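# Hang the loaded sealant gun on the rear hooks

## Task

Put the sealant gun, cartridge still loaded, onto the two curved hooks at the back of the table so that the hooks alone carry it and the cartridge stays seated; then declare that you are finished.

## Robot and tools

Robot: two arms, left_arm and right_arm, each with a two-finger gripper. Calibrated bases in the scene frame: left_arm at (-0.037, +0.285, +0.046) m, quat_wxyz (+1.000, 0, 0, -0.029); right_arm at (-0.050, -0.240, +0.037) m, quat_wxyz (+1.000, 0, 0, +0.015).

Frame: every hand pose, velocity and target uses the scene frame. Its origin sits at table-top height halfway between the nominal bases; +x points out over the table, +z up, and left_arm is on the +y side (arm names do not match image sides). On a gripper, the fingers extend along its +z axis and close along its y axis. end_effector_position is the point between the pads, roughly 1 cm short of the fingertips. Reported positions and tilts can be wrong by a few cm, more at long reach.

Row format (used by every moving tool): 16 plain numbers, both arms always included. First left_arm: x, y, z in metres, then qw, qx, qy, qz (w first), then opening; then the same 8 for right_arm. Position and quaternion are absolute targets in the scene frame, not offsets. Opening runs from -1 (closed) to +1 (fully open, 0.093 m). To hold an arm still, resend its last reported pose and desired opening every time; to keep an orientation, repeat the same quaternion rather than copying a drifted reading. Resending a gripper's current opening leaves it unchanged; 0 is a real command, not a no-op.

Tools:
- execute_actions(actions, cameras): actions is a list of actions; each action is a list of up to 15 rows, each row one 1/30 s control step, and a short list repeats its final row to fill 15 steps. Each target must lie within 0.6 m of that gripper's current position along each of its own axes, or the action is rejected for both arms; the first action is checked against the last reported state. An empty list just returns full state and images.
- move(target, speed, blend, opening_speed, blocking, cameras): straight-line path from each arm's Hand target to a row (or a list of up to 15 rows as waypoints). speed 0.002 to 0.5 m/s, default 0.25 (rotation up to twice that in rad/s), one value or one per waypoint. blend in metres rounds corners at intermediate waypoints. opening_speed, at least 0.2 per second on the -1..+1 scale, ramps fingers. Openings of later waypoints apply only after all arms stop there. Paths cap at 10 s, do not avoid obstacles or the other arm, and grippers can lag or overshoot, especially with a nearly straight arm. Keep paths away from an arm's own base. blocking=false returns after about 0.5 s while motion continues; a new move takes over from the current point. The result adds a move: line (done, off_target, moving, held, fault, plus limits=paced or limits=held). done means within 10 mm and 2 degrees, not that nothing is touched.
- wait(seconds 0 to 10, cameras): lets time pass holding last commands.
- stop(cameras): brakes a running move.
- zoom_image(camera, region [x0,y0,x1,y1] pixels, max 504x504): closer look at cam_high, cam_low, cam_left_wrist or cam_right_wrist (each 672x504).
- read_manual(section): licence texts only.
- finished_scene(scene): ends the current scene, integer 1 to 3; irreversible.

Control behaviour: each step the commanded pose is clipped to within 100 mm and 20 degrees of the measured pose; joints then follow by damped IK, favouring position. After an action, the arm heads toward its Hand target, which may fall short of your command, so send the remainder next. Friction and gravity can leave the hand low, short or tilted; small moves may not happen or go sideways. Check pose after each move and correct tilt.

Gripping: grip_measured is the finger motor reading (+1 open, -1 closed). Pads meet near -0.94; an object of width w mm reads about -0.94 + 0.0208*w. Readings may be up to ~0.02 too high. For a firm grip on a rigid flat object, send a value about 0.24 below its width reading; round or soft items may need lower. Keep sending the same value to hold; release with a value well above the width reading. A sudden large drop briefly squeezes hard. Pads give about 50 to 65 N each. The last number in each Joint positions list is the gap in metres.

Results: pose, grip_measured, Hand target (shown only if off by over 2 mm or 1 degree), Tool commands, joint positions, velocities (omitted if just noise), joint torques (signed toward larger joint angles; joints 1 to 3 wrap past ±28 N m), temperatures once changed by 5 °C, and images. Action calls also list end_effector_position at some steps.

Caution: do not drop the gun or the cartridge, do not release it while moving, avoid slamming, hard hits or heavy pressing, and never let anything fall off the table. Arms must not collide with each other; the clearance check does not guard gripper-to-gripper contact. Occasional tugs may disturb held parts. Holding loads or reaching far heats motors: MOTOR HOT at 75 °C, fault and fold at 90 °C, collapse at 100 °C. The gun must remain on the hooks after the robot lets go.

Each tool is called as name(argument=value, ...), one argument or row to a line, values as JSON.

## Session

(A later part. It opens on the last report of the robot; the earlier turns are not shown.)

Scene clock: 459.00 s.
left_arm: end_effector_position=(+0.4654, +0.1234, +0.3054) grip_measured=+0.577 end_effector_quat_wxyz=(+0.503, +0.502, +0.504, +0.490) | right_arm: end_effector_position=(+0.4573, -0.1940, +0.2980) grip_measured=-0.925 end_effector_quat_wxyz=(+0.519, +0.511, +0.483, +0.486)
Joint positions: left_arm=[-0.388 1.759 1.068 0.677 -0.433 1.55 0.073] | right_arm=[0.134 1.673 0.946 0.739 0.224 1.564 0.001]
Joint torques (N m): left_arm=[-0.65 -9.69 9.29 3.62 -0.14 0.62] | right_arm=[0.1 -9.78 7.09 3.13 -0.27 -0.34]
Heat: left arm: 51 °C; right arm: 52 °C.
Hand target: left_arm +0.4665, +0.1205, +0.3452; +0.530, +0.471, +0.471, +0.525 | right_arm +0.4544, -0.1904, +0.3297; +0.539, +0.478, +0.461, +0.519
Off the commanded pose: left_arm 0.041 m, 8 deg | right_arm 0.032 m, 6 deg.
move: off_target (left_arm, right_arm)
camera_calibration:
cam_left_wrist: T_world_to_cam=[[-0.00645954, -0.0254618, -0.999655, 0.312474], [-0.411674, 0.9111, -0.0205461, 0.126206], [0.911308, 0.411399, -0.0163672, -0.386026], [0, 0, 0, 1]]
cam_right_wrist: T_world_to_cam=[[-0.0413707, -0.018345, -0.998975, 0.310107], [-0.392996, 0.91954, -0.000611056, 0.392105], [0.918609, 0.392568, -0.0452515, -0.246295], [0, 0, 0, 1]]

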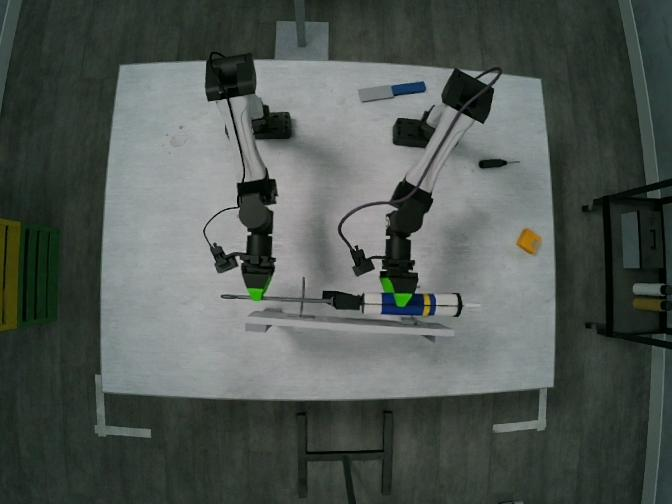

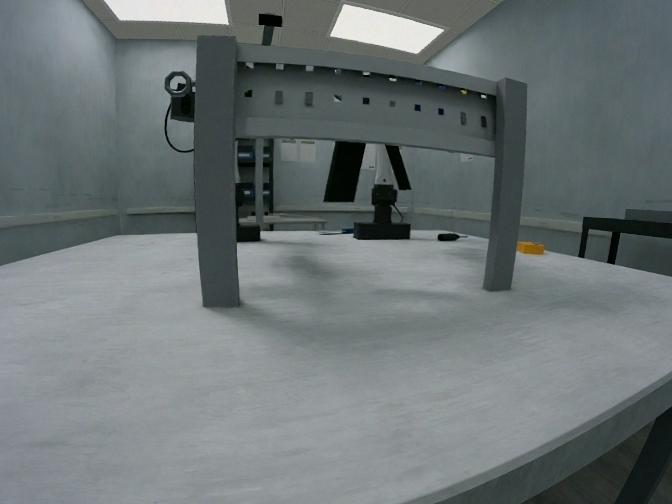

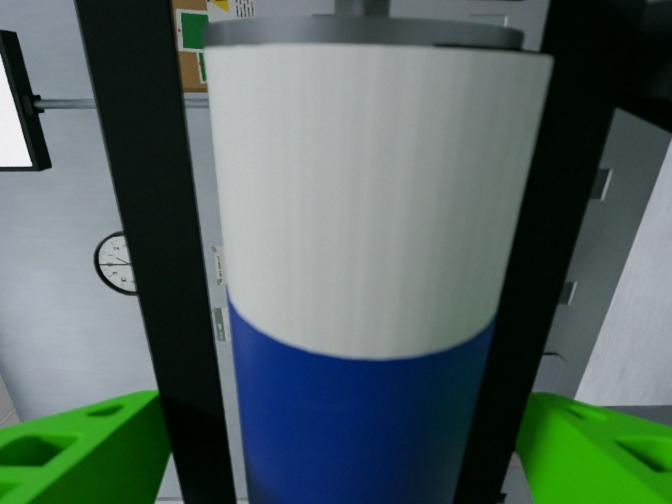

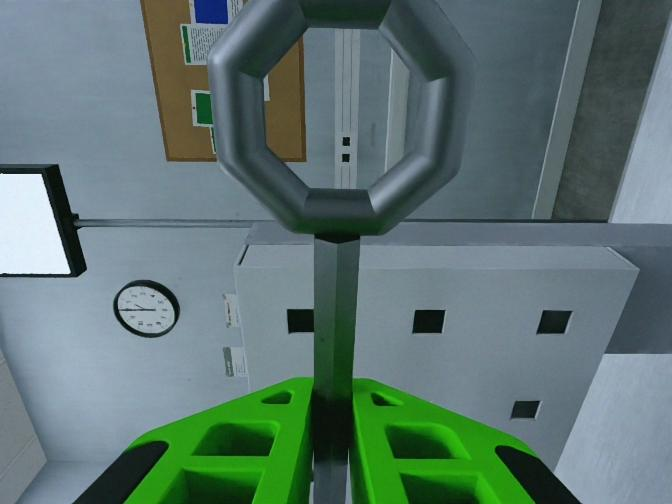

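move(
  target=[0.470, 0.119, 0.324, 0.5318,0.4705,0.4665,0.5272, 0.3, 0.455, -0.190, 0.302, 0.5387,0.4766,0.4603,0.5202, -1],
  speed=0.04,
  cameras=["cam_high","cam_low","cam_right_wrist"],
)

zoom_image(
  camera="cam_high",
  region=[230, 250, 500, 350],
)

zoom_image(
  camera="cam_low",
  region=[150, 30, 550, 230],
)

Scene clock: 468.97 s.
left_arm: end_effector_position=(+0.4678, +0.1219, +0.2877) grip_measured=+0.577 end_effector_quat_wxyz=(+0.501, +0.504, +0.503, +0.492) | right_arm: end_effector_position=(+0.4554, -0.1952, +0.2770) grip_measured=-0.925 end_effector_quat_wxyz=(+0.521, +0.510, +0.477, +0.491)
Joint positions: left_arm=[-0.389 1.802 1.042 0.745 -0.435 1.556 0.073] | right_arm=[0.132 1.718 0.885 0.86 0.226 1.568 0.001]
Joint torques (N m): left_arm=[-0.47 -10.17 7.62 3.83 -0.1 0.54] | right_arm=[0.34 -8.8 6.5 3.11 -0.27 -0.38]
Hand target: left_arm +0.4673, +0.1202, +0.3235; +0.530, +0.471, +0.471, +0.525 | right_arm +0.4539, -0.1904, +0.3017; +0.539, +0.478, +0.461, +0.519
Off the commanded pose: left_arm 0.036 m, 8 deg | right_arm 0.026 m, 6 deg.
move: off_target (left_arm, right_arm)
camera_calibration:
cam_right_wrist: T_world_to_cam=[[-0.0268385, -0.011308, -0.999576, 0.283988], [-0.390615, 0.920554, 0.0000739482, 0.391318], [0.920163, 0.390451, -0.0291233, -0.25058], [0, 0, 0, 1]]
Images, in order: cam_high, cam_low, cam_right_wrist.

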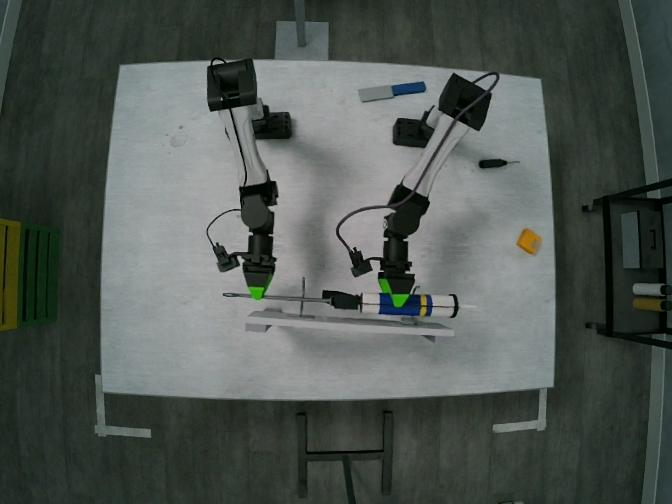

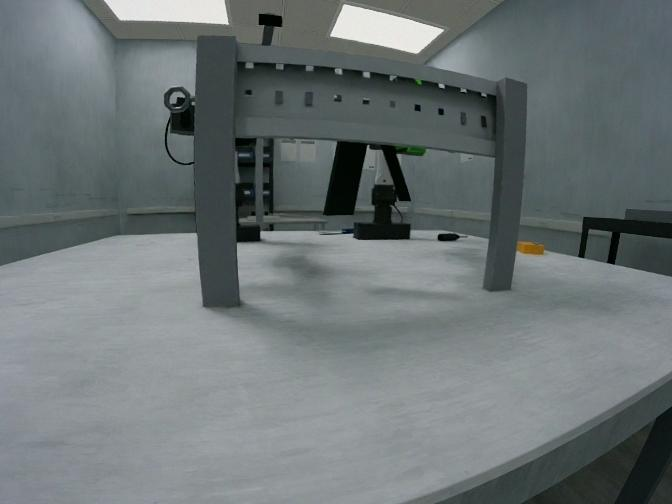

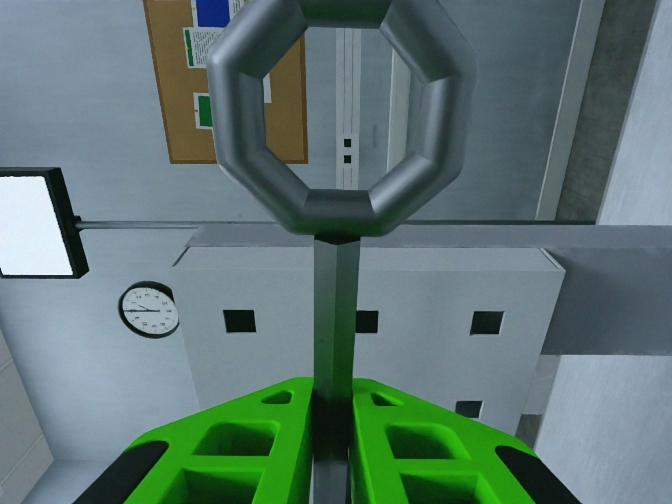

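Scaled by 1.867 from the camera's 672x504 image, which has a finer 960x720 frame.

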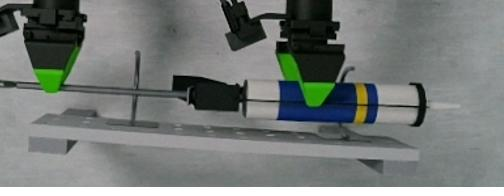

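Scaled by 1.260 from the camera's 672x504 image, which has a finer 960x720 frame.

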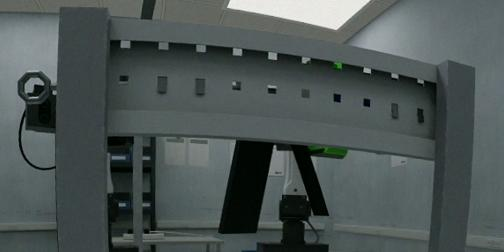

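move(
  target=[0.470, 0.119, 0.306, 0.5318,0.4705,0.4665,0.5272, 0.3, 0.455, -0.190, 0.282, 0.5387,0.4766,0.4603,0.5202, -1],
  speed=0.04,
  cameras=["cam_high","cam_low","cam_right_wrist"],
)

zoom_image(
  camera="cam_high",
  region=[230, 250, 500, 350],
)

Scene clock: 476.00 s.
left_arm: end_effector_position=(+0.4677, +0.1219, +0.2692) grip_measured=+0.577 end_effector_quat_wxyz=(+0.500, +0.506, +0.502, +0.492) | right_arm: end_effector_position=(+0.4553, -0.1952, +0.2575) grip_measured=-0.925 end_effector_quat_wxyz=(+0.521, +0.510, +0.475, +0.492)
Joint positions: left_arm=[-0.389 1.839 1.007 0.815 -0.435 1.56 0.073] | right_arm=[0.132 1.767 0.848 0.947 0.226 1.572 0.001]
Joint torques (N m): left_arm=[-0.46 -10.4 7.36 3.82 -0.1 0.53] | right_arm=[0.34 -8.95 6.19 3.12 -0.27 -0.42]
Heat: left arm: 57 °C; right arm: 51 °C.
Hand target: left_arm +0.4675, +0.1202, +0.3054; +0.529, +0.471, +0.471, +0.525 | right_arm +0.4540, -0.1903, +0.2817; +0.539, +0.478, +0.461, +0.519
Off the commanded pose: left_arm 0.037 m, 8 deg | right_arm 0.025 m, 6 deg.
move: off_target (left_arm, right_arm)
camera_calibration:
cam_right_wrist: T_world_to_cam=[[-0.0254683, -0.00732092, -0.999649, 0.264638], [-0.39071, 0.920508, 0.00321288, 0.390527], [0.920161, 0.390655, -0.0263041, -0.251757], [0, 0, 0, 1]]
Images, in order: cam_high, cam_low, cam_right_wrist.

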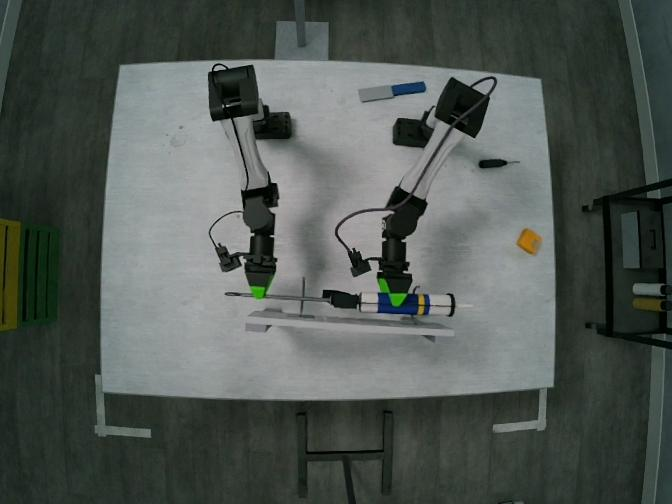

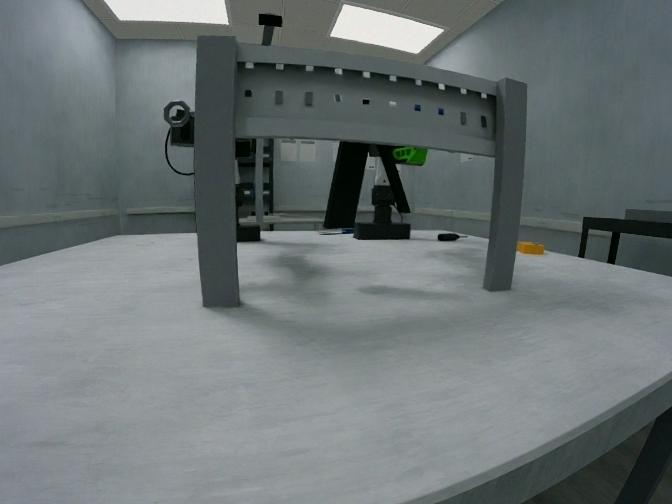

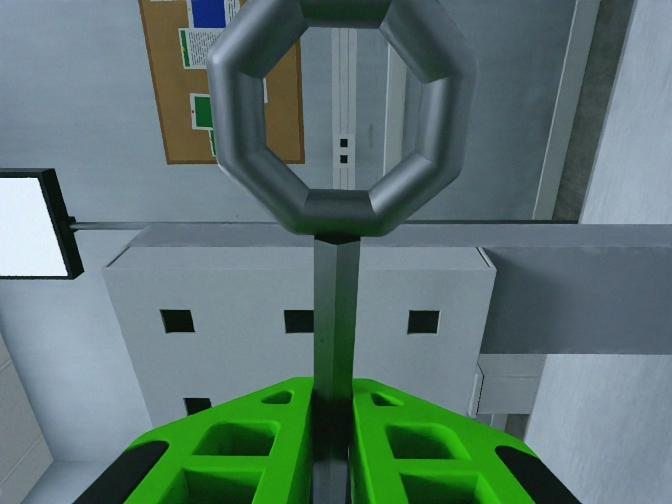

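Scaled by 1.867 from the camera's 672x504 image, which has a finer 960x720 frame.

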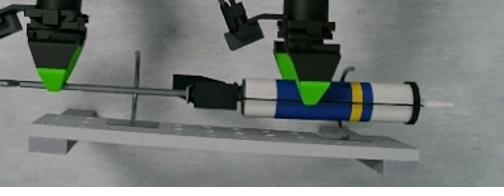

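move(
  target=[0.470, 0.119, 0.288, 0.5318,0.4705,0.4665,0.5272, 0.3, 0.455, -0.190, 0.263, 0.5387,0.4766,0.4603,0.5202, -1],
  speed=0.03,
  cameras=["cam_high","cam_low","cam_left_wrist"],
)

zoom_image(
  camera="cam_low",
  region=[150, 30, 550, 230],
)

Scene clock: 481.57 s.
left_arm: end_effector_position=(+0.4685, +0.1216, +0.2645) grip_measured=+0.577 end_effector_quat_wxyz=(+0.507, +0.498, +0.489, +0.506) | right_arm: end_effector_position=(+0.4561, -0.1956, +0.2489) grip_measured=-0.926 end_effector_quat_wxyz=(+0.526, +0.505, +0.464, +0.503)
Joint positions: left_arm=[-0.389 1.876 0.986 0.917 -0.436 1.59 0.073] | right_arm=[0.132 1.818 0.827 1.052 0.226 1.577 0.001]
Joint torques (N m): left_arm=[-0.32 -9.72 6.74 3.54 -0.03 0.29] | right_arm=[0.4 -8.68 5.52 2.87 -0.31 -0.46]
Hand target: left_arm +0.4687, +0.1196, +0.2877; +0.531, +0.471, +0.469, +0.526 | right_arm +0.4545, -0.1902, +0.2630; +0.539, +0.478, +0.460, +0.519
Off the commanded pose: left_arm 0.024 m, 6 deg | right_arm 0.015 m, 4 deg.
move: off_target (left_arm, right_arm)
camera_calibration:
cam_left_wrist: T_world_to_cam=[[0.0311734, -0.00316632, -0.999509, 0.251205], [-0.412607, 0.910773, -0.0157539, 0.127551], [0.910376, 0.412895, 0.0270855, -0.400008], [0, 0, 0, 1]]
Images, in order: cam_high, cam_low, cam_left_wrist.

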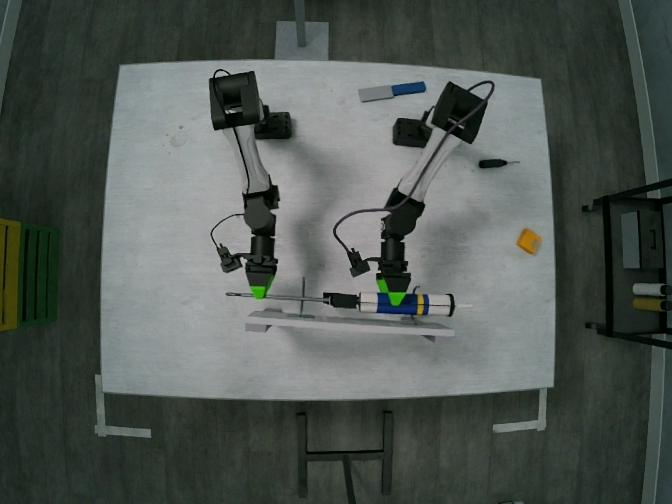

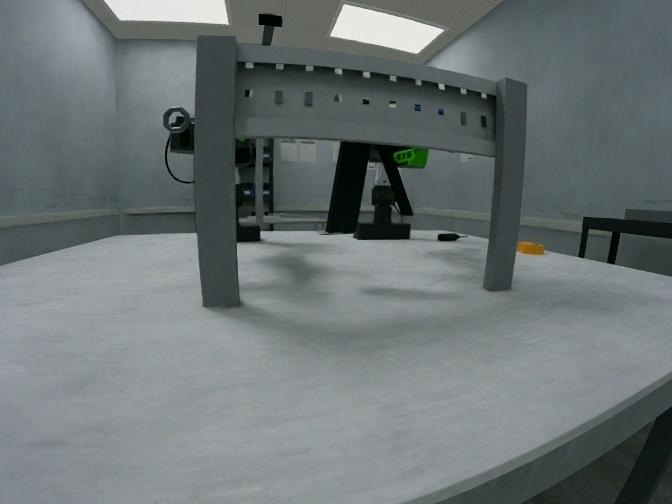

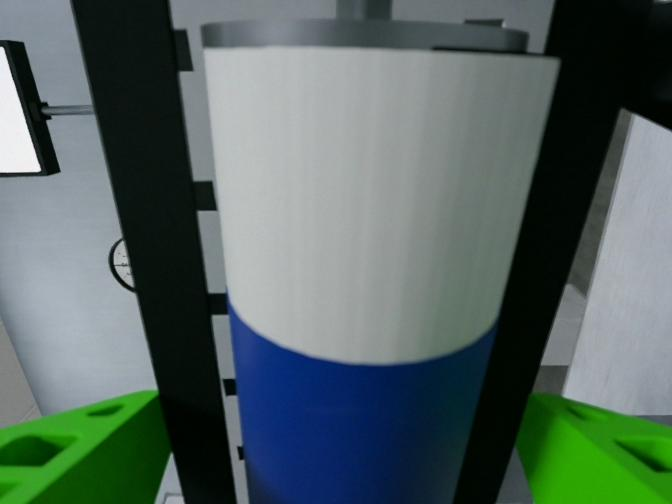

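Scaled by 1.260 from the camera's 672x504 image, which has a finer 960x720 frame.

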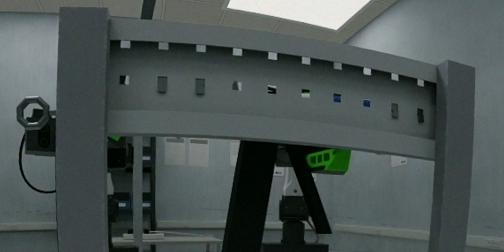

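move(
  target=[0.470, 0.119, 0.272, 0.5318,0.4705,0.4665,0.5272, 0.3, 0.455, -0.190, 0.24, 0.5387,0.4766,0.4603,0.5202, -1],
  speed=0.03,
  cameras=["cam_high","cam_low","cam_right_wrist"],
)

zoom_image(
  camera="cam_high",
  region=[230, 250, 500, 350],
)

Scene clock: 489.07 s.
left_arm: end_effector_position=(+0.4686, +0.1221, +0.2618) grip_measured=+0.577 end_effector_quat_wxyz=(+0.510, +0.492, +0.474, +0.522) | right_arm: end_effector_position=(+0.4564, -0.1961, +0.2376) grip_measured=-0.926 end_effector_quat_wxyz=(+0.531, +0.500, +0.448, +0.517)
Joint positions: left_arm=[-0.389 1.911 0.97 1.013 -0.439 1.633 0.073] | right_arm=[0.131 1.885 0.805 1.182 0.228 1.589 0.001]
Joint torques (N m): left_arm=[-0.31 -8.9 6.26 3.25 0.06 -0.09] | right_arm=[0.46 -8.23 4.74 2.54 -0.32 -0.62]
Hand target: left_arm +0.4695, +0.1192, +0.2720; +0.531, +0.471, +0.467, +0.527 | right_arm +0.4548, -0.1900, +0.2400; +0.539, +0.477, +0.460, +0.520
Off the commanded pose: left_arm 0.011 m, 4 deg | right_arm 0.007 m, 3 deg.
move: off_target (left_arm, right_arm)
camera_calibration:
cam_right_wrist: T_world_to_cam=[[0.0478771, 0.0212932, -0.998626, 0.216694], [-0.388675, 0.921374, 0.00101176, 0.391623], [0.92013, 0.388093, 0.0523889, -0.272082], [0, 0, 0, 1]]
Images, in order: cam_high, cam_low, cam_right_wrist.

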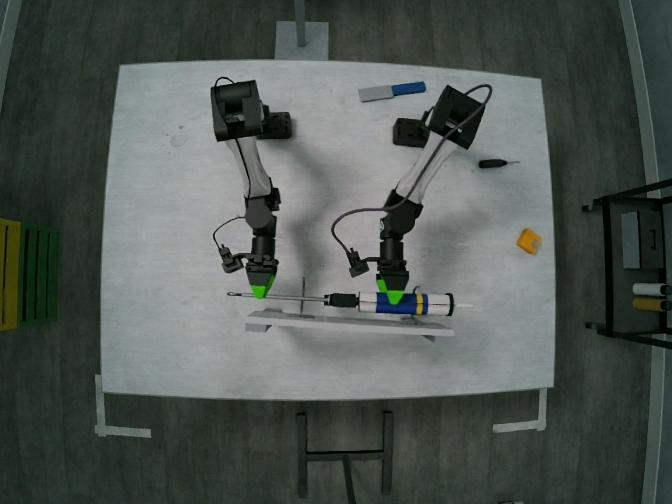

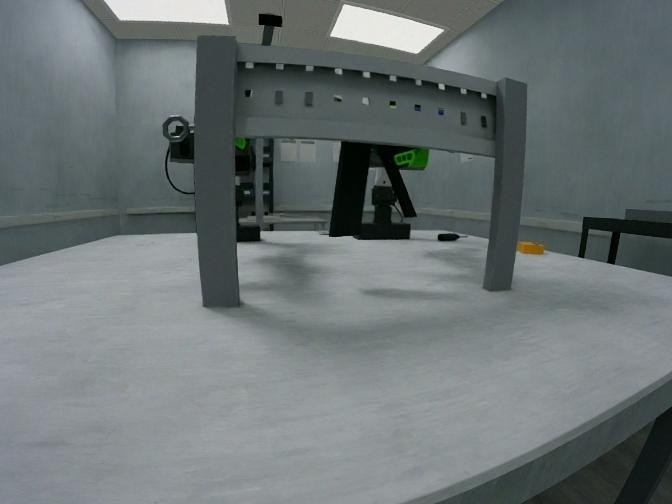

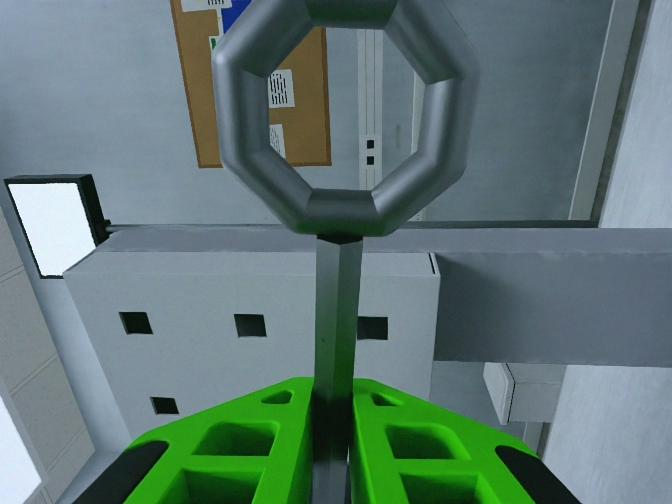

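Scaled by 1.867 from the camera's 672x504 image, which has a finer 960x720 frame.

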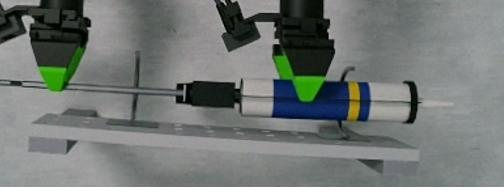

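move(
  target=[0.470, 0.120, 0.262, 0.5022,0.5022,0.4978,0.4978, 0.3, 0.455, -0.190, 0.222, 0.5087,0.5087,0.4912,0.4912, -1],
  speed=0.03,
  cameras=["cam_high","cam_low","cam_left_wrist"],
)

zoom_image(
  camera="cam_high",
  region=[230, 250, 500, 350],
)

Scene clock: 497.17 s.
left_arm: end_effector_position=(+0.4701, +0.1214, +0.2576) grip_measured=+0.576 end_effector_quat_wxyz=(+0.488, +0.515, +0.475, +0.521) | right_arm: end_effector_position=(+0.4572, -0.1965, +0.2206) grip_measured=-0.926 end_effector_quat_wxyz=(+0.506, +0.526, +0.460, +0.505)
Joint positions: left_arm=[-0.389 1.895 0.986 0.93 -0.439 1.653 0.073] | right_arm=[0.13 1.879 0.805 1.098 0.228 1.632 0.001]
Joint torques (N m): left_arm=[-0.17 -12.25 6.74 2.03 -0.02 -0.76] | right_arm=[0.51 -11.52 5.14 1.65 -0.3 -0.81]
Hand target: left_arm +0.4699, +0.1201, +0.2621; +0.503, +0.501, +0.496, +0.500 | right_arm +0.4549, -0.1901, +0.2220; +0.509, +0.508, +0.490, +0.492
Off the commanded pose: left_arm 0.005 m, 4 deg | right_arm 0.007 m, 4 deg.
move: off_target (left_arm, right_arm)
camera_calibration:
cam_left_wrist: T_world_to_cam=[[0.025359, 0.062718, -0.997709, 0.238539], [-0.416884, 0.907771, 0.0464683, 0.114626], [0.908606, 0.414751, 0.0491663, -0.406292], [0, 0, 0, 1]]
Images, in order: cam_high, cam_low, cam_left_wrist.

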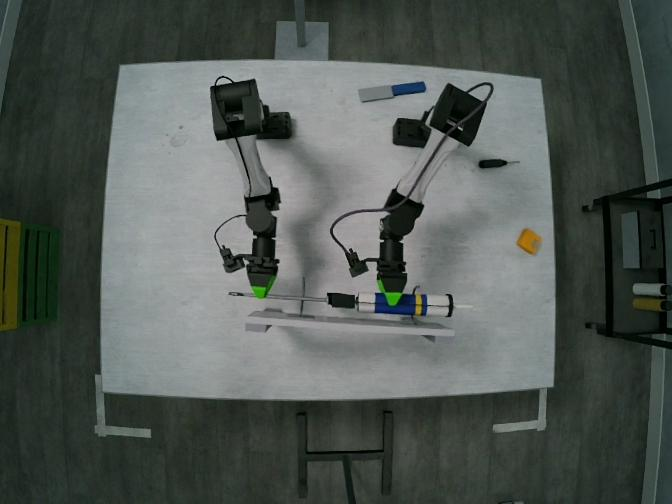

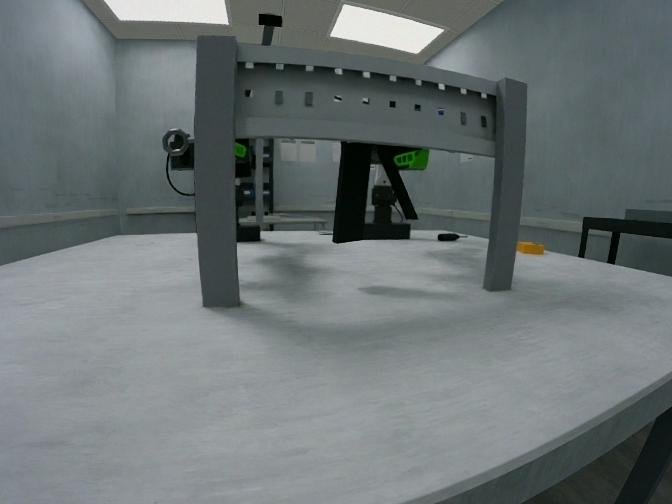

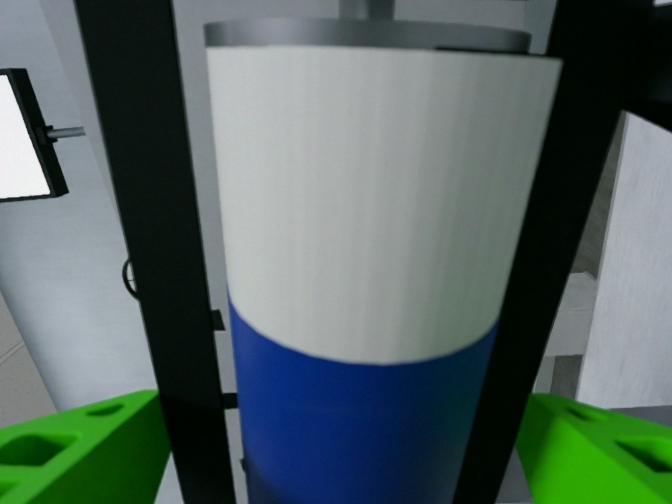

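Scaled by 1.867 from the camera's 672x504 image, which has a finer 960x720 frame.

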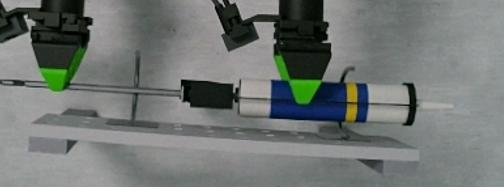

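move(
  target=[0.470, 0.120, 0.252, 0.5022,0.5022,0.4978,0.4978, 0.3, 0.455, -0.190, 0.210, 0.5087,0.5087,0.4912,0.4912, -1],
  speed=0.03,
  cameras=["cam_high","cam_low"],
)

zoom_image(
  camera="cam_low",
  region=[150, 30, 550, 230],
)

Scene clock: 503.97 s.
left_arm: end_effector_position=(+0.4701, +0.1214, +0.2583) grip_measured=+0.576 end_effector_quat_wxyz=(+0.489, +0.513, +0.475, +0.521) | right_arm: end_effector_position=(+0.4571, -0.1965, +0.2224) grip_measured=-0.926 end_effector_quat_wxyz=(+0.507, +0.525, +0.458, +0.508)
Joint positions: left_arm=[-0.389 1.895 0.986 0.932 -0.439 1.65 0.073] | right_arm=[0.13 1.879 0.805 1.106 0.228 1.633 0.001]
Joint torques (N m): left_arm=[-0.29 -10.17 5.57 2.37 0 -0.75] | right_arm=[0.58 -8.05 4.1 2.05 -0.29 -0.83]
Hand target: left_arm +0.4699, +0.1200, +0.2521; +0.502, +0.502, +0.497, +0.499 | right_arm +0.4548, -0.1901, +0.2100; +0.508, +0.509, +0.490, +0.492
Off the commanded pose: left_arm 0.006 m, 4 deg | right_arm 0.014 m, 5 deg.
move: off_target (left_arm, right_arm)
Images, in order: cam_high, cam_low.

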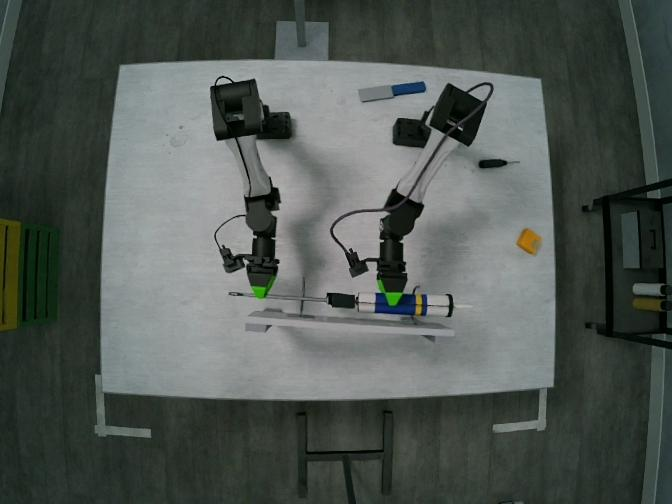

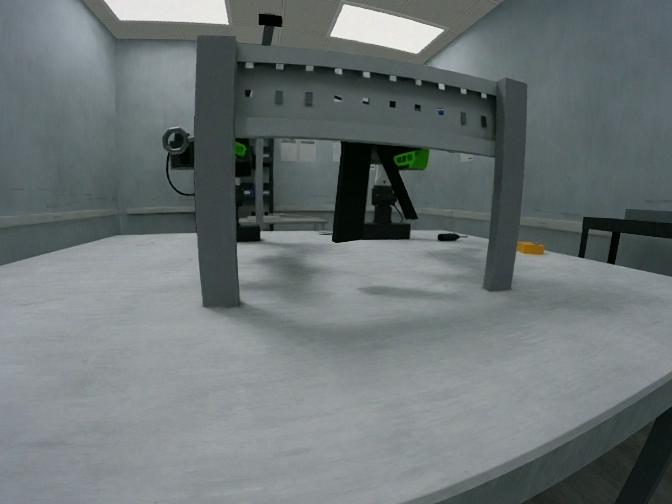

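Scaled by 1.260 from the camera's 672x504 image, which has a finer 960x720 frame.

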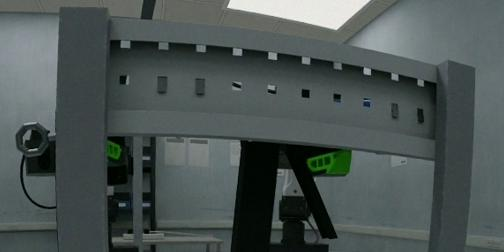

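move(
  target=[0.470, 0.120, 0.263, 0.5022,0.5022,0.4978,0.4978, 0.98, 0.455, -0.190, 0.218, 0.5087,0.5087,0.4912,0.4912, -1],
  opening_speed=0.4,
  speed=0.03,
  cameras=["cam_high","cam_low","cam_left_wrist"],
)

zoom_image(
  camera="cam_high",
  region=[230, 250, 500, 350],
)

Scene clock: 517.53 s.
left_arm: end_effector_position=(+0.4701, +0.1196, +0.2526) grip_measured=+0.978 end_effector_quat_wxyz=(+0.499, +0.508, +0.495, +0.499) | right_arm: end_effector_position=(+0.4572, -0.1965, +0.2172) grip_measured=-0.926 end_effector_quat_wxyz=(+0.502, +0.531, +0.462, +0.503)
Joint positions: left_arm=[-0.391 1.894 0.989 0.899 -0.435 1.581 0.092] | right_arm=[0.13 1.879 0.805 1.084 0.228 1.638 0.001]
Joint torques (N m): left_arm=[0.05 -12.63 6.74 2.24 -0.06 -0.13] | right_arm=[0.55 -10.37 4.88 1.96 -0.29 -0.9]
Heat: left arm: 50 °C; right arm: 46 °C.
Hand target: left_arm +0.4699, +0.1201, +0.2629; +0.502, +0.502, +0.498, +0.498 | right_arm +0.4550, -0.1901, +0.2179; +0.509, +0.509, +0.490, +0.492
Off the commanded pose: left_arm 0.010 m, 1 deg | right_arm 0.007 m, 4 deg.
move: off_target (right_arm)
camera_calibration:
cam_left_wrist: T_world_to_cam=[[0.00080478, 0.00216347, -0.999997, 0.252938], [-0.410655, 0.911789, 0.00164215, 0.124346], [0.911791, 0.410652, 0.00162223, -0.394285], [0, 0, 0, 1]]
Images, in order: cam_high, cam_low, cam_left_wrist.

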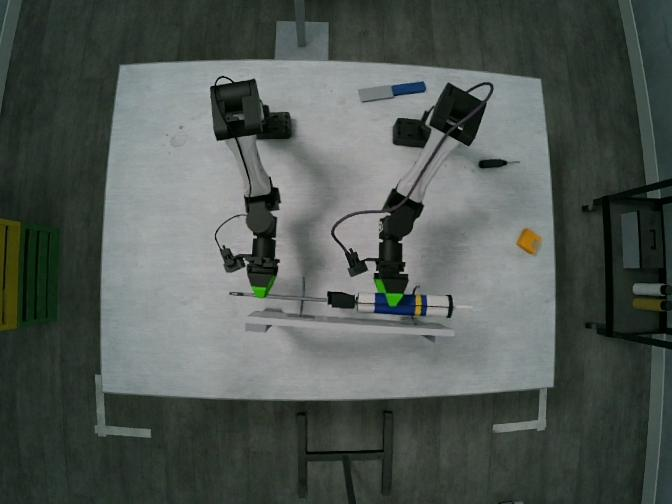

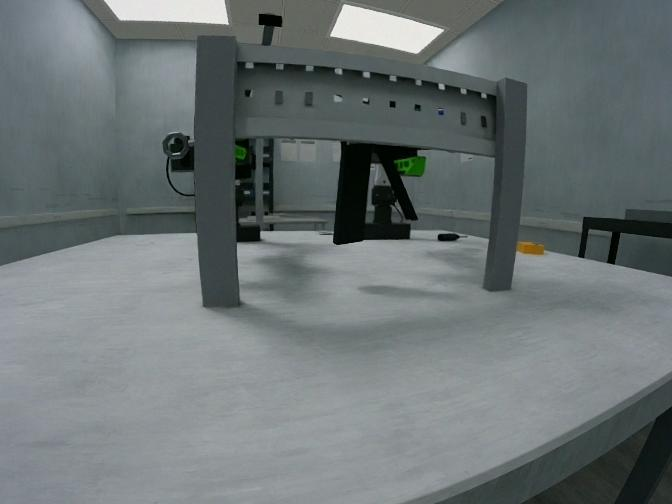

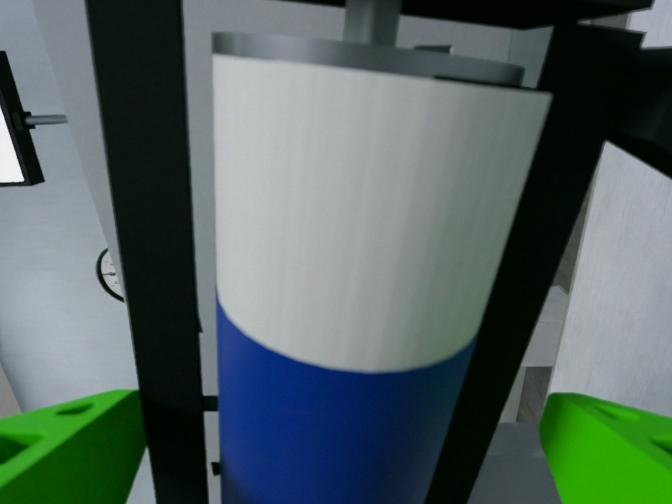

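Scaled by 1.867 from the camera's 672x504 image, which has a finer 960x720 frame.

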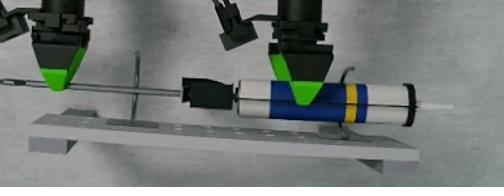

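move(
  target=[0.470, 0.120, 0.270, 0.5022,0.5022,0.4978,0.4978, 0.98, 0.455, -0.190, 0.219, 0.5087,0.5087,0.4912,0.4912, -0.3],
  opening_speed=0.3,
  speed=0.03,
)

zoom_image(
  camera="cam_high",
  region=[230, 250, 500, 350],
)

Scene clock: 527.10 s.
left_arm: end_effector_position=(+0.4715, +0.1190, +0.2525) grip_measured=+0.978 end_effector_quat_wxyz=(+0.496, +0.510, +0.496, +0.497) | right_arm: end_effector_position=(+0.4574, -0.1934, +0.2132) grip_measured=-0.302 end_effector_quat_wxyz=(+0.509, +0.516, +0.488, +0.487)
Joint positions: left_arm=[-0.391 1.894 0.999 0.88 -0.435 1.579 0.092] | right_arm=[0.13 1.879 0.805 1.067 0.21 1.579 0.031]
Joint torques (N m): left_arm=[0.02 -14.19 6.91 2.16 -0.04 -0.11] | right_arm=[0.53 -10.85 5.03 2.06 -0.11 -0.23]
Hand target: left_arm +0.4699, +0.1201, +0.2699; +0.503, +0.502, +0.498, +0.498 | right_arm +0.4551, -0.1900, +0.2188; +0.509, +0.509, +0.491, +0.491
Off the commanded pose: left_arm 0.018 m, 1 deg | right_arm 0.007 m, 1 deg.
move: off_target (left_arm)
camera_calibration:
cam_left_wrist: T_world_to_cam=[[-0.00712681, 0.00405873, -0.999966, 0.256433], [-0.410639, 0.911774, 0.00662741, 0.124239], [0.91177, 0.410672, -0.00483137, -0.393622], [0, 0, 0, 1]]
cam_right_wrist: T_world_to_cam=[[-0.0599605, -0.00728121, -0.998174, 0.235904], [-0.402666, 0.91518, 0.0175124, 0.391248], [0.913381, 0.402981, -0.0578065, -0.243345], [0, 0, 0, 1]]

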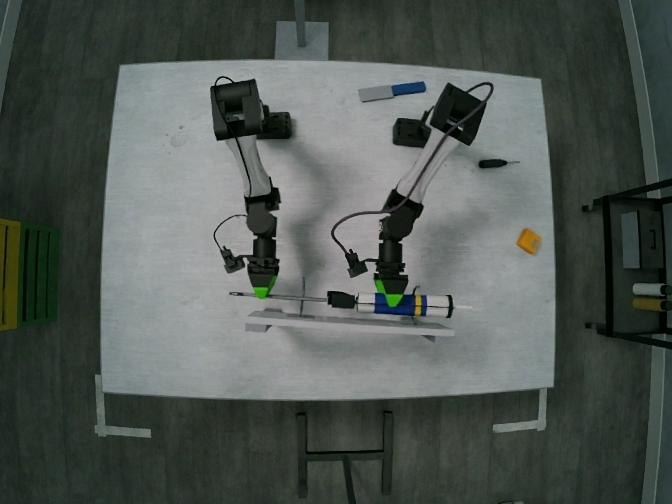

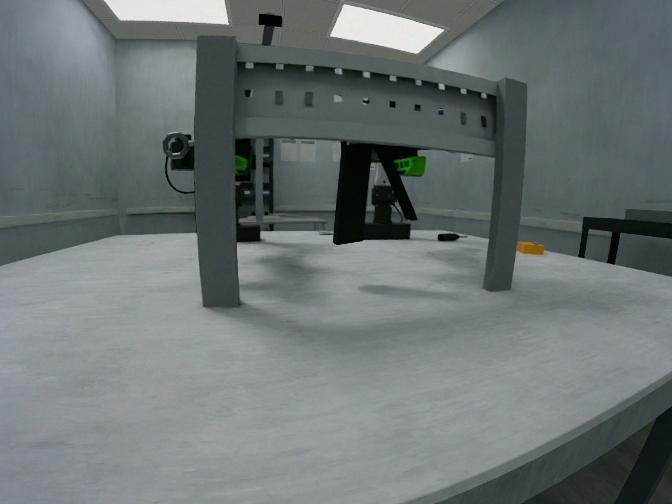

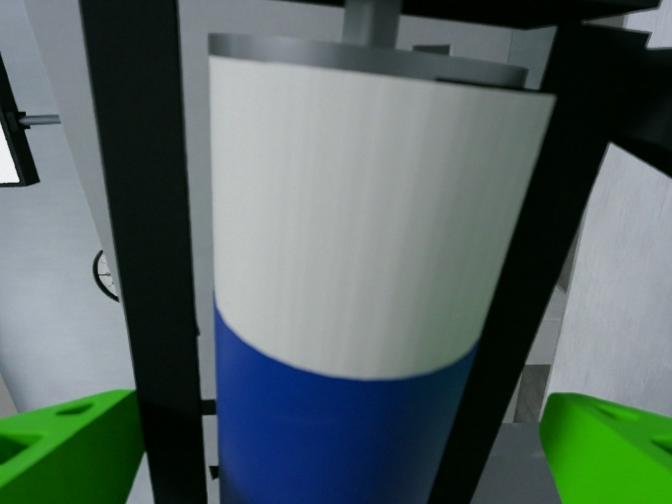

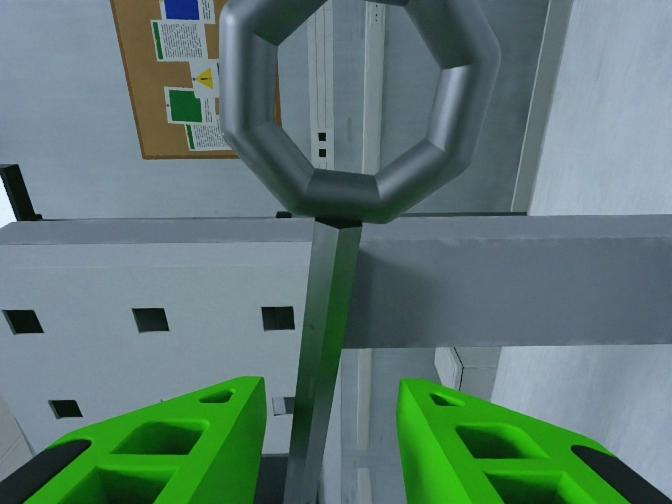

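Scaled by 1.867 from the camera's 672x504 image, which has a finer 960x720 frame.

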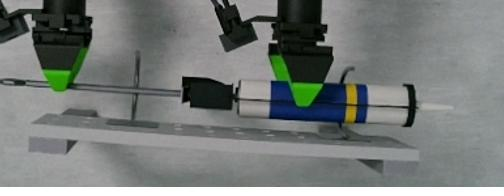

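move(
  target=[
    [0.470, 0.120, 0.278, 0.5022,0.5022,0.4978,0.4978, 0.98, 0.36, -0.190, 0.225, 0.5087,0.5087,0.4912,0.4912, -0.2],
  ],
  speed=0.06,
  cameras=["cam_high","cam_left_wrist"],
)

Scene clock: 538.27 s.
left_arm: end_effector_position=(+0.4709, +0.1192, +0.2530) grip_measured=+0.978 end_effector_quat_wxyz=(+0.488, +0.518, +0.499, +0.494) | right_arm: end_effector_position=(+0.3638, -0.1900, +0.2181) grip_measured=-0.201 end_effector_quat_wxyz=(+0.502, +0.513, +0.496, +0.489)
Joint positions: left_arm=[-0.391 1.878 1.006 0.832 -0.435 1.579 0.092] | right_arm=[0.19 1.546 0.443 1.083 0.25 1.579 0.036]
Joint torques (N m): left_arm=[-0.02 -14.5 7.41 2.31 -0.07 -0.11] | right_arm=[0.68 -8.01 4.62 2.22 0.13 -0.23]
Hand target: left_arm +0.4697, +0.1202, +0.2777; +0.502, +0.502, +0.498, +0.498 | right_arm +0.3602, -0.1901, +0.2248; +0.509, +0.509, +0.491, +0.491
Off the commanded pose: left_arm 0.025 m, 3 deg | right_arm 0.008 m, 1 deg.
move: off_target (left_arm)
camera_calibration:
cam_left_wrist: T_world_to_cam=[[-0.0294728, 0.0144209, -0.999462, 0.266053], [-0.410291, 0.911605, 0.0252522, 0.118921], [0.911478, 0.410814, -0.0209508, -0.389035], [0, 0, 0, 1]]
Images, in order: cam_high, cam_left_wrist.

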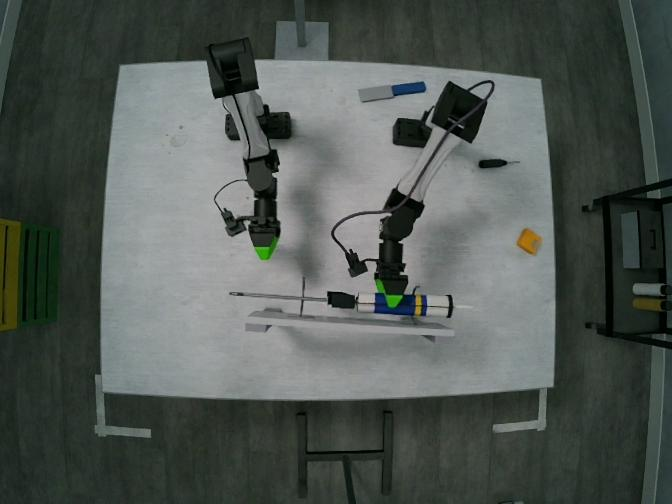

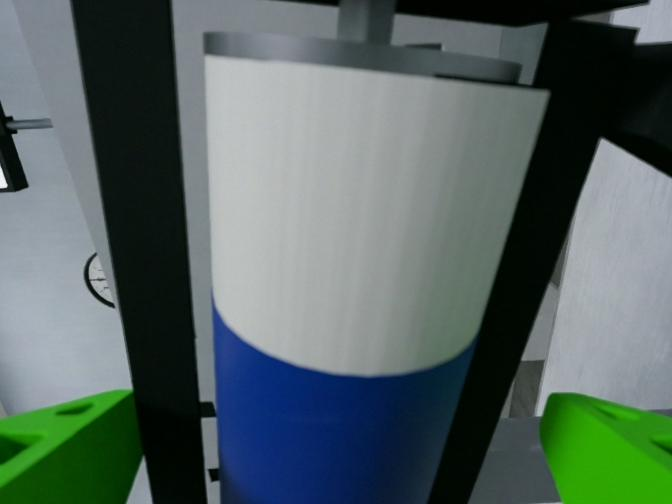

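move(
  target=[
    [0.465, 0.120, 0.284, 0.52,0.483,0.479,0.516, 0.98, 0.30, -0.190, 0.25, 0.5087,0.5087,0.4912,0.4912, -0.2],
  ],
  speed=0.06,
  cameras=["cam_high","cam_left_wrist","cam_right_wrist"],
)

Scene clock: 555.40 s.
left_arm: end_effector_position=(+0.4688, +0.1192, +0.2633) grip_measured=+0.978 end_effector_quat_wxyz=(+0.504, +0.503, +0.488, +0.505) | right_arm: end_effector_position=(+0.3029, -0.1896, +0.2508) grip_measured=-0.201 end_effector_quat_wxyz=(+0.506, +0.509, +0.490, +0.495)
Joint positions: left_arm=[-0.393 1.878 0.992 0.904 -0.436 1.595 0.092] | right_arm=[0.261 1.134 0.309 0.827 0.322 1.578 0.036]
Joint torques (N m): left_arm=[-0.35 -12.75 5.6 2.95 -0.11 0.05] | right_arm=[0.62 -4.15 5.49 2.06 0.11 -0.2]
Heat: left arm: 56 °C; right arm: 45 °C.
Hand target: left_arm +0.4650, +0.1201, +0.2836; +0.520, +0.483, +0.480, +0.516 | right_arm +0.3001, -0.1900, +0.2499; +0.509, +0.509, +0.491, +0.491
Off the commanded pose: left_arm 0.021 m, 3 deg | right_arm 0.003 m, 1 deg.
move: off_target (left_arm)
camera_calibration:
cam_left_wrist: T_world_to_cam=[[0.0229807, 0.00489254, -0.999724, 0.252881], [-0.409293, 0.91239, -0.0049433, 0.12523], [0.912113, 0.409294, 0.0229698, -0.39857], [0, 0, 0, 1]]
cam_right_wrist: T_world_to_cam=[[-0.050521, -0.00768766, -0.998693, 0.261434], [-0.420544, 0.90716, 0.014291, 0.329613], [0.905865, 0.420716, -0.0490636, -0.098138], [0, 0, 0, 1]]
Images, in order: cam_high, cam_left_wrist, cam_right_wrist.

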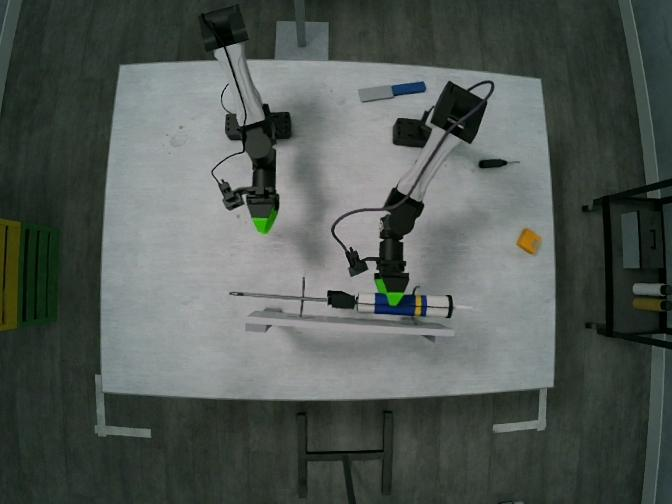

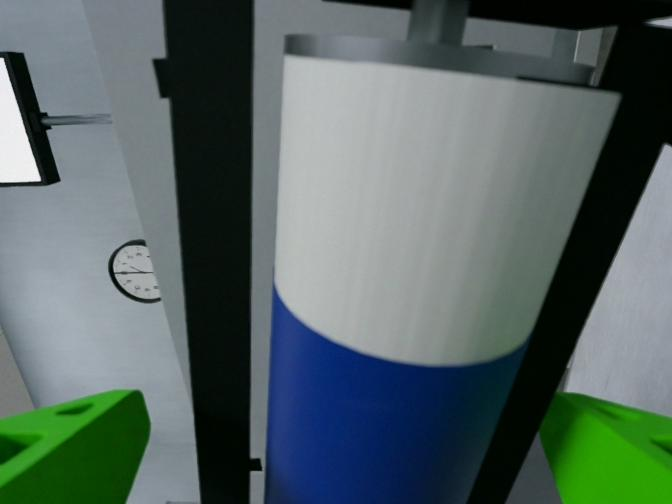

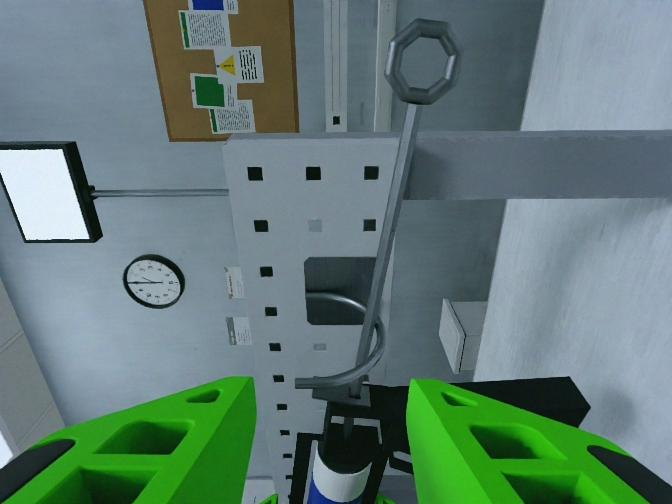

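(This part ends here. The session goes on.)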